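# Place the green block into the blue tray

## Task

Get the green block into the blue tray and leave it resting there.

## Robot and tools

ROBOT. Two arms, left_arm (on the robot's own left, +y side) and right_arm (-y side), each with six revolute joints plus a two-finger gripper. Column order per arm: waist, shoulder, elbow, wrist pitch, wrist yaw, wrist roll, then gripper opening. Nominal joint ranges in radians: waist -2.880 to 2.880, shoulder 0.000 to 3.142, elbow 0.000 to 3.019, wrist pitch -1.693 to 1.571, wrist yaw -1.571 to 1.571, wrist roll -2.094 to 2.094. True ends may differ by up to 0.084 rad either way. Bases in the scene frame: left_arm at (+0.140, +0.356, +0.817) m, right_arm at (+0.140, -0.356, +0.817) m. The drives are cheap with gear play, and the wrists are weak.

FRAME. Results report positions in metres in one scene frame: z = 0 at the table top, +z up, +x forward over the table, origin above the robot's foot. The table surface starts near x = +0.15 m and may be slightly rotated. end_effector_position is the midpoint between finger pads, roughly 1 cm short of the tips; fingers point along the gripper's +z and close along its y. Reported poses can be off by a few centimetres, worse when reaching far. Identical joint angles on the two arms need not give mirrored poses.

COMMAND ROW. Every motion command uses a row of 14 numbers: left_arm's six joint angles and opening, then right_arm's six and opening. Joint values are absolute target angles in radians (same convention as the Joint positions line), not offsets. Opening is absolute on -1 (shut) to +1 (fully open). Always fill both arms: to leave an arm alone, repeat its current Joint targets and its present opening command (a 0 is a real half-way command).

TOOLS.
execute_actions(actions, cameras): actions is a list of actions; each action is up to 15 rows, one per 1/30 s step, the last row held if fewer. A target more than 0.084 rad beyond a range end, and further out than the current angle, makes the call rejected; targets past the true end are clipped and flagged with "joint sent to its limit". Each step the per-joint target is kept within a lead of the measured angle (0.716 waist/shoulder, 0.645 elbow, 0.69 wrist pitch, 1.84 wrist yaw, 3.24 wrist roll), and an arm's targets are scaled back if they would shift its gripper over 110 mm. An empty list returns state plus images and the scene number.
move(target, speed, blend, opening_speed, grip_force, blocking, cameras): target is one 14-number row or a list of up to 15 such rows of absolute joint goals; joints interpolate together, so the hand traces a curve, with no collision avoidance. speed is rad/s for the joint travelling farthest, 0.01 to 12.57, default 0.5, one value or one per target. blend (rad) rounds intermediate corners; 0 stops at each. opening_speed sets how fast openings change per second on the -1..+1 scale (min 0.2). grip_force is newtons per pad, 10 to 50, one value or one per arm, persisting; lower forces close slowly. blocking=false returns after about 0.5 s while motion continues; a new move replaces it. The list shares a 10 s budget; paths last at least 0.5 s. Result adds a move: line: done, off_target (resting over 0.035 rad from goal), moving, held (a check withheld steps or the clearance check stopped it) or fault, optionally limits=held.
wait(seconds 0 to 10, cameras): lets time pass holding the last command; returns early if a running move ends.
stop(cameras): brakes the current move; fast moves need more room.
zoom_image(camera, region): enlarges [x0, y0, x1, y1] pixels (max 504 by 504) of the latest image from cam_head_left, cam_head_right, cam_over, cam_left_wrist or cam_right_wrist.
finished_scene(scene): ends the scene irreversibly; give the current scene number. The block must stay in the tray without help.

RESULTS. Joint positions and Joint velocities list each arm's joints (rad, rad/s) then the pad gap (m; 0.094 fully open). "within noise" means the arm is still. Joint targets shows what joints are being driven to now. Tool commands shows current gripper commands. grip_measured is the opening on the command scale; empty it reads up to about 2.5 mm wide; on a firm part it reads a few mm under its width. grip_effort_nm is averaged gripper motor effort (negative = closing), not pad force, and keeps a residue at rest. Joint torques include gravity, have offsets and noise; entries 3 and 4 wrap at ±28 N m. "joint command not followed" means the clearance check altered some steps; it does not separate the two grippers.

GRASPING. Fingers track the commanded opening; squeeze grows about 1 N per 0.001 below the touch reading, then jumps to the force limit near 20 N, so command roughly 0.06 below the block's width (more for small items). Release by commanding well above grip_measured.

CAMERAS. 504x504 images from cam_head_left, cam_head_right, cam_over, cam_left_wrist, cam_right_wrist, shown on empty action lists or when requested.

AVOID. Anything falling or being left off the table fails the task. Do not drop the block from height, release it while moving, slam into the table or tray, or push hard. Arm-to-arm contact, including one gripper clamping the other's fingers, can fail the scene. Holding loads, outstretched poses or pushing at unreachable goals heat motors; MOTOR HOT warns, and at 100 °C the arm goes limp for 30 s or more. Any arm stop is costly; smooth, quick, low-effort motion is better. Time keeps running while replying, and moves continue meanwhile.

Each tool is called after "Emit:" as name([rows], argument=value, ...), one row to a line, values as JSON.

## Session

Emit:
execute_actions(actions=[])

Scene clock: 0.00 s.
left_arm: end_effector_position=(+0.3096, +0.8919, +0.3851) grip_measured=+1.000 grip_effort_nm=n/a end_effector_quat_wxyz=(-0.100, +0.674, -0.714, -0.161) | right_arm: end_effector_position=(+0.7291, -0.3753, +0.3110) grip_measured=+1.000 grip_effort_nm=n/a end_effector_quat_wxyz=(-0.026, +0.549, +0.835, -0.003)
Joint positions: left_arm=[2.497 1.975 1.136 0.453 0.49 -1.057 0.094] | right_arm=[-1.463 1.504 1.418 -0.304 0.083 1.073 0.094]
Joint velocities: within noise
Joint torques (N m): no reading
Heat: left arm: hottest shoulder 43 °C; right arm: hottest waist 38 °C.
Joint targets: left_arm=[2.499 1.974 1.131 0.454 0.490 -1.057] | right_arm=[-1.463 1.498 1.425 -0.303 0.083 1.073]
Tool commands: left_gripper/opening=+1.0 right_gripper/opening=+1.0

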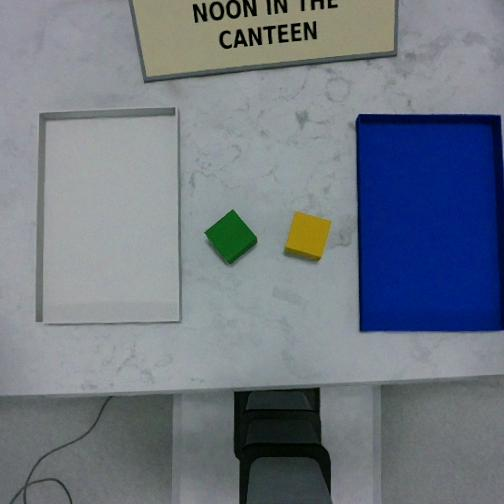

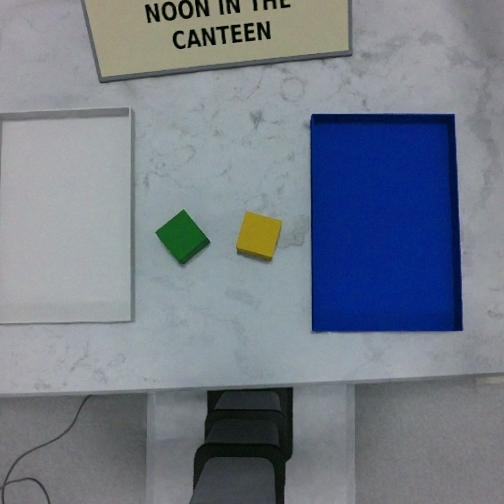

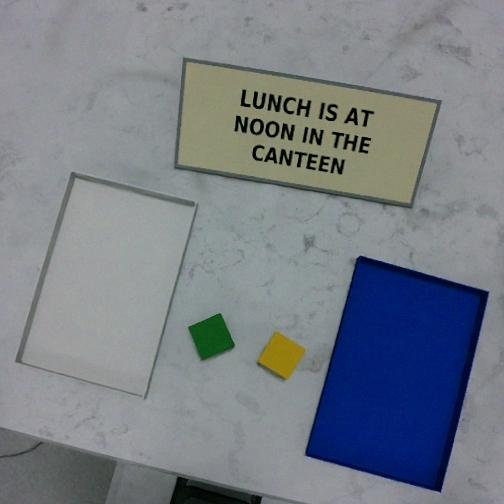

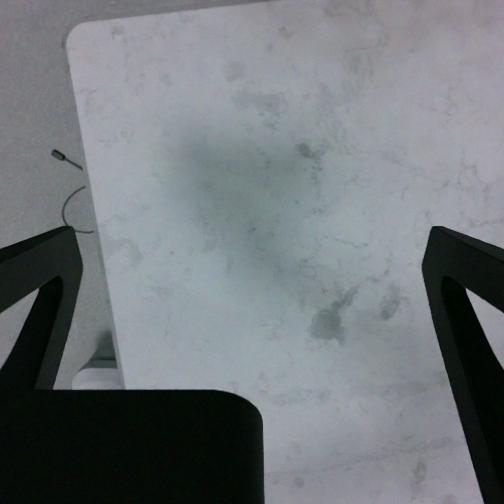

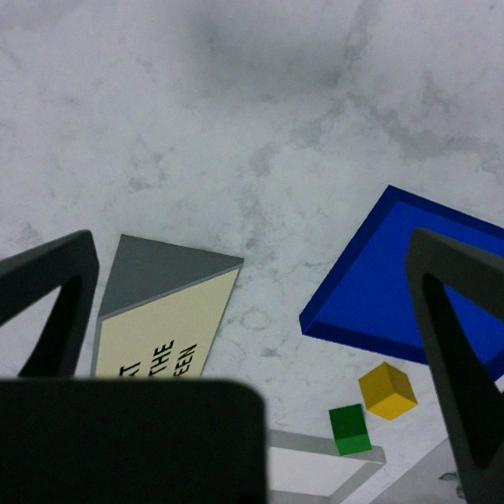

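Emit:
move([
  [2.497,1.975,1.136,0.453,0.49,-1.057,1,-1.463,2.0,0.9,0.5,0.3,-0.3,1],
  [2.497,1.975,1.136,0.453,0.49,-1.057,1,-0.848,2.445,1.551,0.46,0.673,-0.68,0.8],
], speed=0.8, blend=[0.15,0], cameras=["cam_head_left","cam_head_right","cam_right_wrist"])

Scene clock: 8.03 s.
left_arm: end_effector_position=(+0.3096, +0.8919, +0.3851) grip_measured=+1.000 grip_effort_nm=-0.01 end_effector_quat_wxyz=(-0.100, +0.674, -0.714, -0.161) | right_arm: end_effector_position=(+0.3629, +0.0659, +0.1757) grip_measured=+0.803 grip_effort_nm=-0.13 end_effector_quat_wxyz=(+0.011, -0.387, +0.922, +0.001)
Joint positions: left_arm=[2.497 1.975 1.136 0.453 0.49 -1.057 0.094] | right_arm=[-0.837 2.438 1.556 0.468 0.676 -0.654 0.085]
Joint torques (N m): left_arm=[16.15 -7 -1.61 0.57 -0.28 0.08] | right_arm=[14.27 -6.48 -2.15 -0.5 0 -0.07]
Heat: left arm: hottest shoulder 43 °C; right arm: hottest waist 38 °C.
Joint targets: left_arm=[2.497 1.975 1.136 0.453 0.490 -1.057] | right_arm=[-0.848 2.444 1.559 0.461 0.680 -0.673]
move: done
Images, in order (width x height): cam_head_left 504x504, cam_head_right 504x504, cam_right_wrist 504x504.

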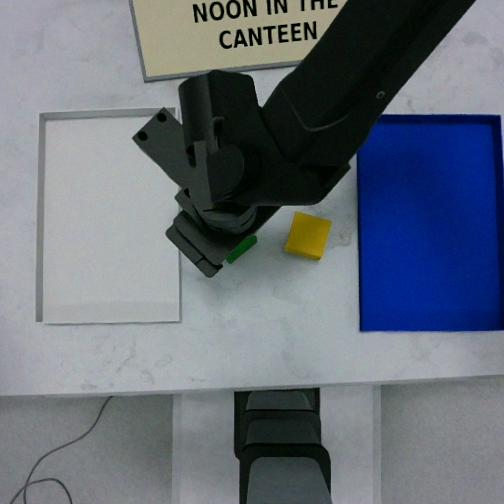

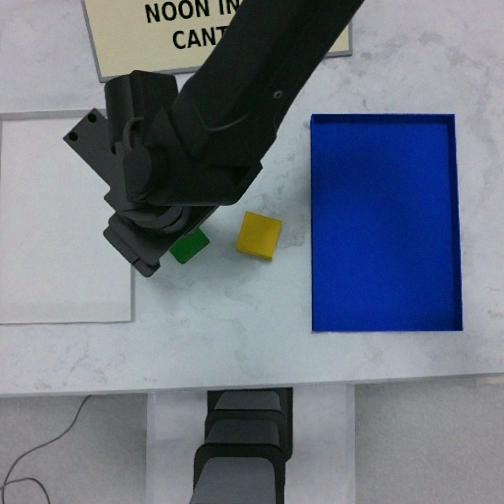

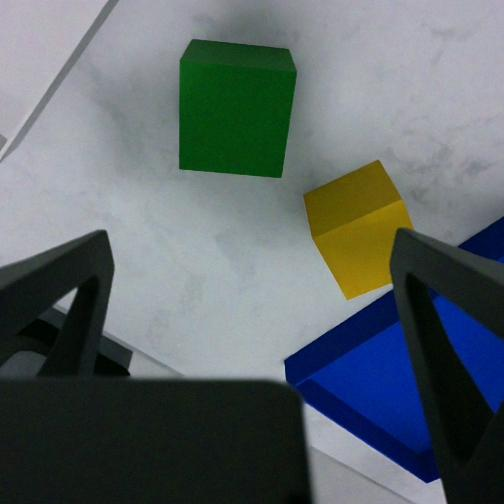

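Emit:
move(target=[2.497,1.975,1.136,0.453,0.49,-1.057,1,-0.924,2.617,1.826,0.362,0.616,-0.585,0.8], cameras=["cam_right_wrist"])

Scene clock: 12.07 s.
left_arm: end_effector_position=(+0.3096, +0.8919, +0.3851) grip_measured=+1.000 grip_effort_nm=-0.01 end_effector_quat_wxyz=(-0.100, +0.674, -0.714, -0.161) | right_arm: end_effector_position=(+0.3496, +0.0529, +0.0886) grip_measured=+0.803 grip_effort_nm=-0.14 end_effector_quat_wxyz=(-0.001, -0.355, +0.935, -0.006)
Joint positions: left_arm=[2.497 1.975 1.136 0.453 0.49 -1.057 0.094] | right_arm=[-0.922 2.613 1.823 0.376 0.62 -0.611 0.085]
Joint torques (N m): left_arm=[16.67 -6.83 -1.7 0.53 -0.32 0.1] | right_arm=[15.03 -5.71 -1.96 -0.81 -0.23 0.35]
Heat: left arm: hottest shoulder 43 °C; right arm: hottest waist 38 °C.
Joint targets: left_arm=[2.497 1.975 1.136 0.453 0.490 -1.057] | right_arm=[-0.924 2.617 1.826 0.361 0.616 -0.592]
move: done
Images, in order (width x height): cam_right_wrist 504x504.

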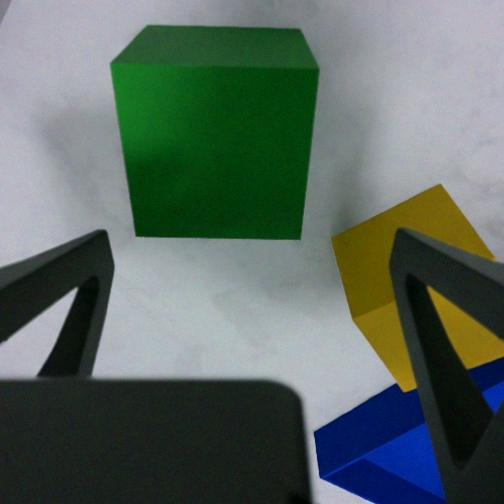

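Emit:
move(target=[2.497,1.975,1.136,0.453,0.49,-1.057,1,-0.898,2.655,1.908,0.317,0.610,-0.592,0.8], speed=0.3, cameras=["cam_right_wrist"])

Scene clock: 15.67 s.
left_arm: end_effector_position=(+0.3096, +0.8919, +0.3851) grip_measured=+1.000 grip_effort_nm=-0.01 end_effector_quat_wxyz=(-0.100, +0.674, -0.714, -0.161) | right_arm: end_effector_position=(+0.3601, +0.0634, +0.0768) grip_measured=+0.803 grip_effort_nm=-0.13 end_effector_quat_wxyz=(+0.003, -0.353, +0.936, -0.004)
Joint positions: left_arm=[2.497 1.975 1.136 0.453 0.49 -1.057 0.094] | right_arm=[-0.922 2.642 1.903 0.333 0.614 -0.611 0.085]
Joint torques (N m): left_arm=[17.2 -7.12 -1.89 0.75 -0.32 0.1] | right_arm=[16.79 -5.25 -1.37 -0.83 -0.24 0.35]
Heat: left arm: hottest shoulder 43 °C; right arm: hottest waist 38 °C.
Joint targets: left_arm=[2.497 1.975 1.136 0.453 0.490 -1.057] | right_arm=[-0.898 2.655 1.907 0.318 0.610 -0.592]
move: done
Images, in order (width x height): cam_right_wrist 504x504.

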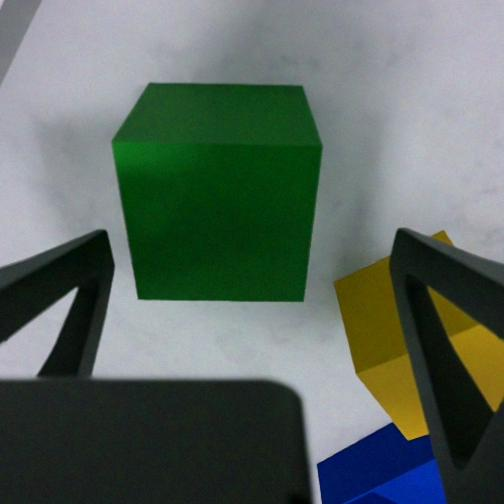

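Emit:
move(target=[2.497,1.975,1.136,0.453,0.49,-1.057,1,-0.893,2.681,1.941,0.312,0.610,-0.592,0.8], speed=0.3, cameras=["cam_right_wrist"])

Scene clock: 18.20 s.
left_arm: end_effector_position=(+0.3096, +0.8919, +0.3851) grip_measured=+1.000 grip_effort_nm=-0.01 end_effector_quat_wxyz=(-0.100, +0.674, -0.714, -0.161) | right_arm: end_effector_position=(+0.3550, +0.0719, +0.0732) grip_measured=+0.803 grip_effort_nm=-0.13 end_effector_quat_wxyz=(+0.005, -0.353, +0.935, -0.002)
Joint positions: left_arm=[2.497 1.975 1.136 0.453 0.49 -1.057 0.094] | right_arm=[-0.916 2.668 1.936 0.327 0.614 -0.611 0.085]
Joint torques (N m): left_arm=[16.85 -6.89 -1.68 0.64 -0.3 0.1] | right_arm=[17.26 -5.07 -1.42 -0.84 -0.26 0.34]
Heat: left arm: hottest shoulder 43 °C; right arm: hottest waist 38 °C.
Joint targets: left_arm=[2.497 1.975 1.136 0.453 0.490 -1.057] | right_arm=[-0.893 2.681 1.942 0.312 0.610 -0.592]
move: done
Images, in order (width x height): cam_right_wrist 504x504.

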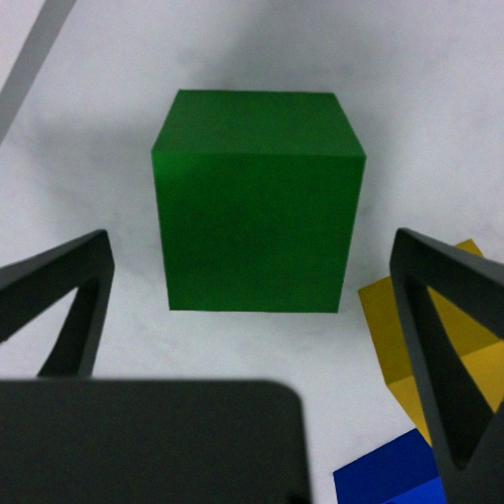

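Emit:
move([
  [2.497,1.975,1.136,0.453,0.49,-1.057,1,-0.919,2.683,1.943,0.310,0.610,-0.592,0.8],
  [2.497,1.975,1.136,0.453,0.49,-1.057,1,-0.951,2.778,2.121,0.228,0.578,-0.592,0.8],
], speed=0.2, cameras=["cam_right_wrist"])

Scene clock: 22.57 s.
left_arm: end_effector_position=(+0.3096, +0.8919, +0.3851) grip_measured=+1.000 grip_effort_nm=-0.01 end_effector_quat_wxyz=(-0.100, +0.674, -0.714, -0.161) | right_arm: end_effector_position=(+0.3560, +0.0760, +0.0370) grip_measured=+0.803 grip_effort_nm=-0.13 end_effector_quat_wxyz=(+0.004, -0.349, +0.937, +0.003)
Joint positions: left_arm=[2.497 1.975 1.136 0.453 0.49 -1.057 0.094] | right_arm=[-0.94 2.763 2.116 0.244 0.581 -0.611 0.085]
Joint torques (N m): left_arm=[17.03 -7 -1.76 0.54 -0.33 0.07] | right_arm=[14.39 -4.6 -0.7 -0.85 -0.25 0.35]
Heat: left arm: hottest shoulder 43 °C; right arm: hottest waist 38 °C.
Joint targets: left_arm=[2.497 1.975 1.136 0.453 0.490 -1.057] | right_arm=[-0.951 2.777 2.121 0.228 0.578 -0.592]
move: done
Images, in order (width x height): cam_right_wrist 504x504.

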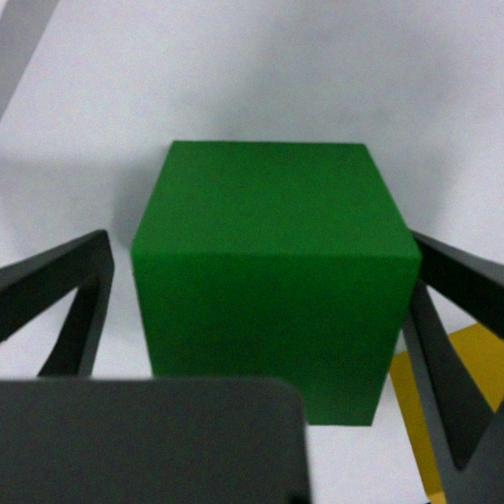

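Emit:
move([
  [2.497,1.975,1.136,0.453,0.49,-1.057,1,-0.966,2.797,2.154,0.214,0.574,-0.592,0.8],
  [2.497,1.975,1.136,0.453,0.49,-1.057,1,-0.966,2.797,2.154,0.214,0.574,-0.592,0.02],
], speed=0.2, opening_speed=0.5, grip_force=35, cameras=["cam_right_wrist"])

Scene clock: 27.43 s.
left_arm: end_effector_position=(+0.3096, +0.8919, +0.3851) grip_measured=+1.000 grip_effort_nm=-0.01 end_effector_quat_wxyz=(-0.100, +0.674, -0.714, -0.161) | right_arm: end_effector_position=(+0.3613, +0.0766, +0.0329) grip_measured=+0.085 grip_effort_nm=-0.72 end_effector_quat_wxyz=(+0.005, -0.341, +0.940, -0.001)
Joint positions: left_arm=[2.497 1.975 1.136 0.453 0.49 -1.057 0.094] | right_arm=[-0.942 2.774 2.147 0.23 0.587 -0.597 0.051]
Joint torques (N m): left_arm=[16.56 -7.06 -1.83 0.42 -0.32 0.09] | right_arm=[13.51 -4.01 -0.53 -0.9 -0.64 0.29]
Heat: left arm: hottest shoulder 43 °C; right arm: hottest waist 39 °C.
Joint targets: left_arm=[2.497 1.975 1.136 0.453 0.490 -1.057] | right_arm=[-0.966 2.797 2.154 0.214 0.574 -0.583]
grip_force (N): 35, 35
move: done
Images, in order (width x height): cam_right_wrist 504x504.

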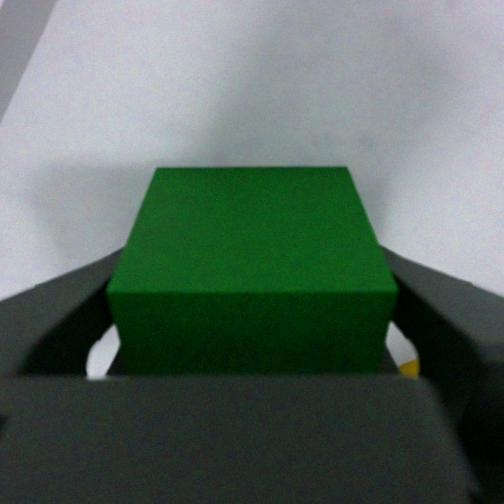

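Emit:
move([
  [2.497,1.975,1.136,0.453,0.49,-1.057,1,-0.88,2.54,1.70,0.41,0.645,-0.592,0.02],
  [2.497,1.975,1.136,0.453,0.49,-1.057,1,-1.262,2.28,1.285,0.63,0.287,-0.592,0.02],
], speed=0.4, blend=[0.08,0], cameras=["cam_head_right","cam_right_wrist"])

Scene clock: 31.53 s.
left_arm: end_effector_position=(+0.3096, +0.8919, +0.3851) grip_measured=+1.000 grip_effort_nm=-0.01 end_effector_quat_wxyz=(-0.100, +0.674, -0.714, -0.161) | right_arm: end_effector_position=(+0.3713, -0.2048, +0.1043) grip_measured=+0.084 grip_effort_nm=-0.75 end_effector_quat_wxyz=(-0.009, -0.284, +0.959, +0.001)
Joint positions: left_arm=[2.497 1.975 1.136 0.453 0.49 -1.057 0.094] | right_arm=[-1.267 2.301 1.318 0.612 0.29 -0.597 0.051]
Joint torques (N m): left_arm=[16.97 -7 -1.62 0.47 -0.33 0.11] | right_arm=[6.77 -8.7 -7.31 0.44 -0.23 0.19]
Heat: left arm: hottest shoulder 43 °C; right arm: hottest waist 39 °C.
Joint targets: left_arm=[2.497 1.975 1.136 0.453 0.490 -1.057] | right_arm=[-1.262 2.281 1.285 0.630 0.287 -0.592]
grip_force (N): 35, 35
move: done
Images, in order (width x height): cam_head_right 504x504, cam_right_wrist 504x504.

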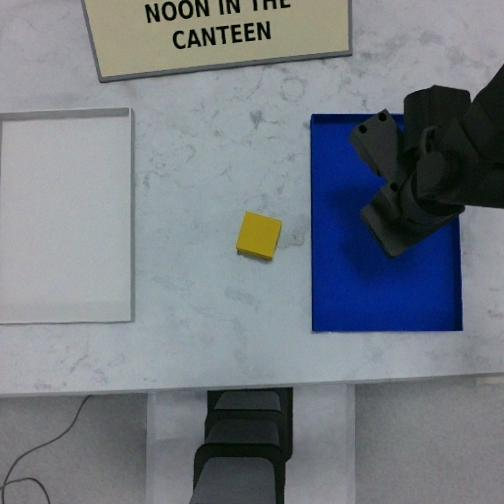

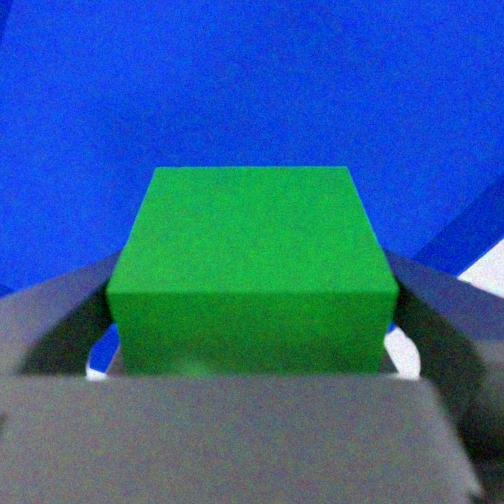

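Emit:
move(target=[2.497,1.975,1.136,0.453,0.49,-1.057,1,-1.295,2.406,1.488,0.532,0.26,-0.592,0.02], speed=0.25)

Emit:
move(target=[2.497,1.975,1.136,0.453,0.49,-1.057,1,-1.301,2.429,1.530,0.514,0.255,-0.592,0.02], speed=0.1, cameras=["cam_right_wrist"])

Scene clock: 34.50 s.
left_arm: end_effector_position=(+0.3096, +0.8919, +0.3851) grip_measured=+1.000 grip_effort_nm=-0.01 end_effector_quat_wxyz=(-0.100, +0.674, -0.714, -0.161) | right_arm: end_effector_position=(+0.3760, -0.2045, +0.0570) grip_measured=+0.084 grip_effort_nm=-0.75 end_effector_quat_wxyz=(-0.005, -0.279, +0.960, +0.003)
Joint positions: left_arm=[2.497 1.975 1.136 0.453 0.49 -1.057 0.094] | right_arm=[-1.288 2.395 1.485 0.548 0.264 -0.597 0.051]
Joint torques (N m): left_arm=[17.03 -7.41 -1.81 0.53 -0.34 0.05] | right_arm=[6.07 -6.24 -3.95 -0.84 -0.26 0.19]
Heat: left arm: hottest shoulder 43 °C; right arm: hottest waist 39 °C.
Joint targets: left_arm=[2.497 1.975 1.136 0.453 0.490 -1.057] | right_arm=[-1.295 2.405 1.487 0.532 0.260 -0.592]
grip_force (N): 35, 35
move: done

Scene clock: 35.47 s.
left_arm: end_effector_position=(+0.3096, +0.8919, +0.3851) grip_measured=+1.000 grip_effort_nm=-0.01 end_effector_quat_wxyz=(-0.100, +0.674, -0.714, -0.161) | right_arm: end_effector_position=(+0.3787, -0.2021, +0.0463) grip_measured=+0.084 grip_effort_nm=-0.75 end_effector_quat_wxyz=(-0.003, -0.278, +0.961, +0.004)
Joint positions: left_arm=[2.497 1.975 1.136 0.453 0.49 -1.057 0.094] | right_arm=[-1.29 2.416 1.528 0.529 0.259 -0.597 0.051]
Joint torques (N m): left_arm=[16.5 -6.83 -1.78 0.55 -0.31 0.06] | right_arm=[5.83 -6.07 -3.74 -0.87 -0.28 0.18]
Heat: left arm: hottest shoulder 43 °C; right arm: hottest waist 39 °C.
Joint targets: left_arm=[2.497 1.975 1.136 0.453 0.490 -1.057] | right_arm=[-1.300 2.430 1.531 0.514 0.255 -0.592]
grip_force (N): 35, 35
move: done
Images, in order (width x height): cam_right_wrist 504x504.

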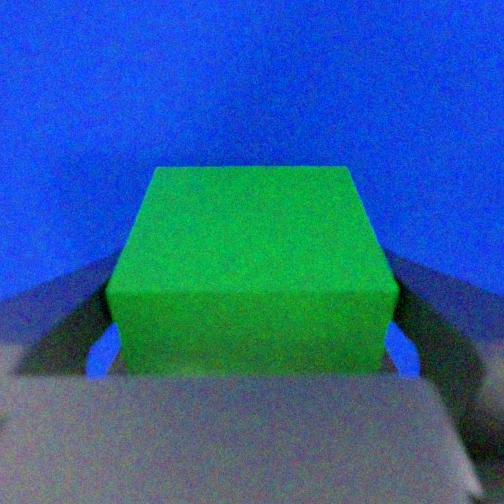

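~1 cm more.

Emit:
move(target=[2.497,1.975,1.136,0.453,0.49,-1.057,1,-1.305,2.446,1.560,0.502,0.251,-0.592,0.02], speed=0.08)

Emit:
move(target=[2.497,1.975,1.136,0.453,0.49,-1.057,1,-1.308,2.456,1.577,0.495,0.249,-0.592,0.02], speed=0.08, cameras=["cam_right_wrist"])

Scene clock: 37.07 s.
left_arm: end_effector_position=(+0.3096, +0.8919, +0.3851) grip_measured=+1.000 grip_effort_nm=-0.01 end_effector_quat_wxyz=(-0.100, +0.674, -0.714, -0.161) | right_arm: end_effector_position=(+0.3810, -0.2045, +0.0384) grip_measured=+0.084 grip_effort_nm=-0.75 end_effector_quat_wxyz=(-0.002, -0.277, +0.961, +0.003)
Joint positions: left_arm=[2.497 1.975 1.136 0.453 0.49 -1.057 0.094] | right_arm=[-1.296 2.43 1.557 0.517 0.255 -0.597 0.051]
Joint torques (N m): left_arm=[17.03 -7.41 -1.87 0.62 -0.32 0.11] | right_arm=[5.77 -5.71 -3.49 -0.8 -0.26 0.19]
Heat: left arm: hottest shoulder 43 °C; right arm: hottest waist 39 °C.
Joint targets: left_arm=[2.497 1.975 1.136 0.453 0.490 -1.057] | right_arm=[-1.306 2.445 1.560 0.501 0.251 -0.592]
grip_force (N): 35, 35
move: done

Scene clock: 37.77 s.
left_arm: end_effector_position=(+0.3096, +0.8919, +0.3851) grip_measured=+1.000 grip_effort_nm=-0.01 end_effector_quat_wxyz=(-0.100, +0.674, -0.714, -0.161) | right_arm: end_effector_position=(+0.3813, -0.2040, +0.0365) grip_measured=+0.084 grip_effort_nm=-0.75 end_effector_quat_wxyz=(-0.001, -0.277, +0.961, +0.003)
Joint positions: left_arm=[2.497 1.975 1.136 0.453 0.49 -1.057 0.094] | right_arm=[-1.296 2.435 1.565 0.516 0.255 -0.597 0.051]
Joint torques (N m): left_arm=[16.91 -7.65 -1.73 0.59 -0.34 0.1] | right_arm=[5.6 -5.3 -2.71 -0.94 -0.3 0.2]
Heat: left arm: hottest shoulder 43 °C; right arm: hottest waist 39 °C.
Joint targets: left_arm=[2.497 1.975 1.136 0.453 0.490 -1.057] | right_arm=[-1.308 2.457 1.577 0.496 0.250 -0.592]
grip_force (N): 35, 35
move: done
Images, in order (width x height): cam_right_wrist 504x504.

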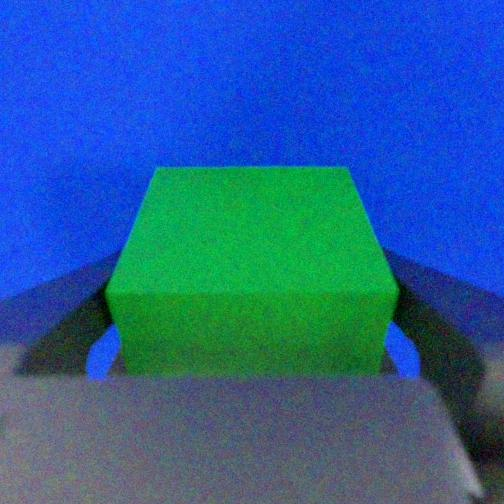

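Contact (the joints stalled short). Release and rise.

Emit:
move([
  [2.497,1.975,1.136,0.453,0.49,-1.057,1,-1.308,2.456,1.577,0.495,0.249,-0.592,0.55],
  [2.497,1.975,1.136,0.453,0.49,-1.057,1,-1.275,2.28,1.285,0.63,0.275,-0.592,0.55],
], speed=0.3, opening_speed=0.8, cameras=["cam_right_wrist"])

Scene clock: 42.33 s.
left_arm: end_effector_position=(+0.3096, +0.8919, +0.3851) grip_measured=+1.000 grip_effort_nm=-0.01 end_effector_quat_wxyz=(-0.100, +0.674, -0.714, -0.161) | right_arm: end_effector_position=(+0.3722, -0.2191, +0.1017) grip_measured=+0.548 grip_effort_nm=0.13 end_effector_quat_wxyz=(-0.010, -0.280, +0.960, +0.000)
Joint positions: left_arm=[2.497 1.975 1.136 0.453 0.49 -1.057 0.094] | right_arm=[-1.29 2.297 1.315 0.612 0.271 -0.597 0.073]
Joint torques (N m): left_arm=[17.03 -6.24 -1.81 0.58 -0.33 0.13] | right_arm=[7.18 -8.53 -7.13 0.42 0.01 0.19]
Heat: left arm: hottest shoulder 43 °C; right arm: hottest waist 38 °C.
Joint targets: left_arm=[2.497 1.975 1.136 0.453 0.490 -1.057] | right_arm=[-1.275 2.279 1.285 0.630 0.275 -0.592]
grip_force (N): 35, 35
move: done
Images, in order (width x height): cam_right_wrist 504x504.

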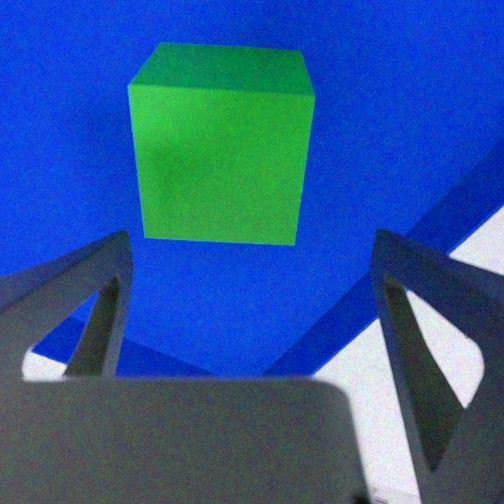

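Emit:
finished_scene(scene=2)

The scene is finished: the task was done.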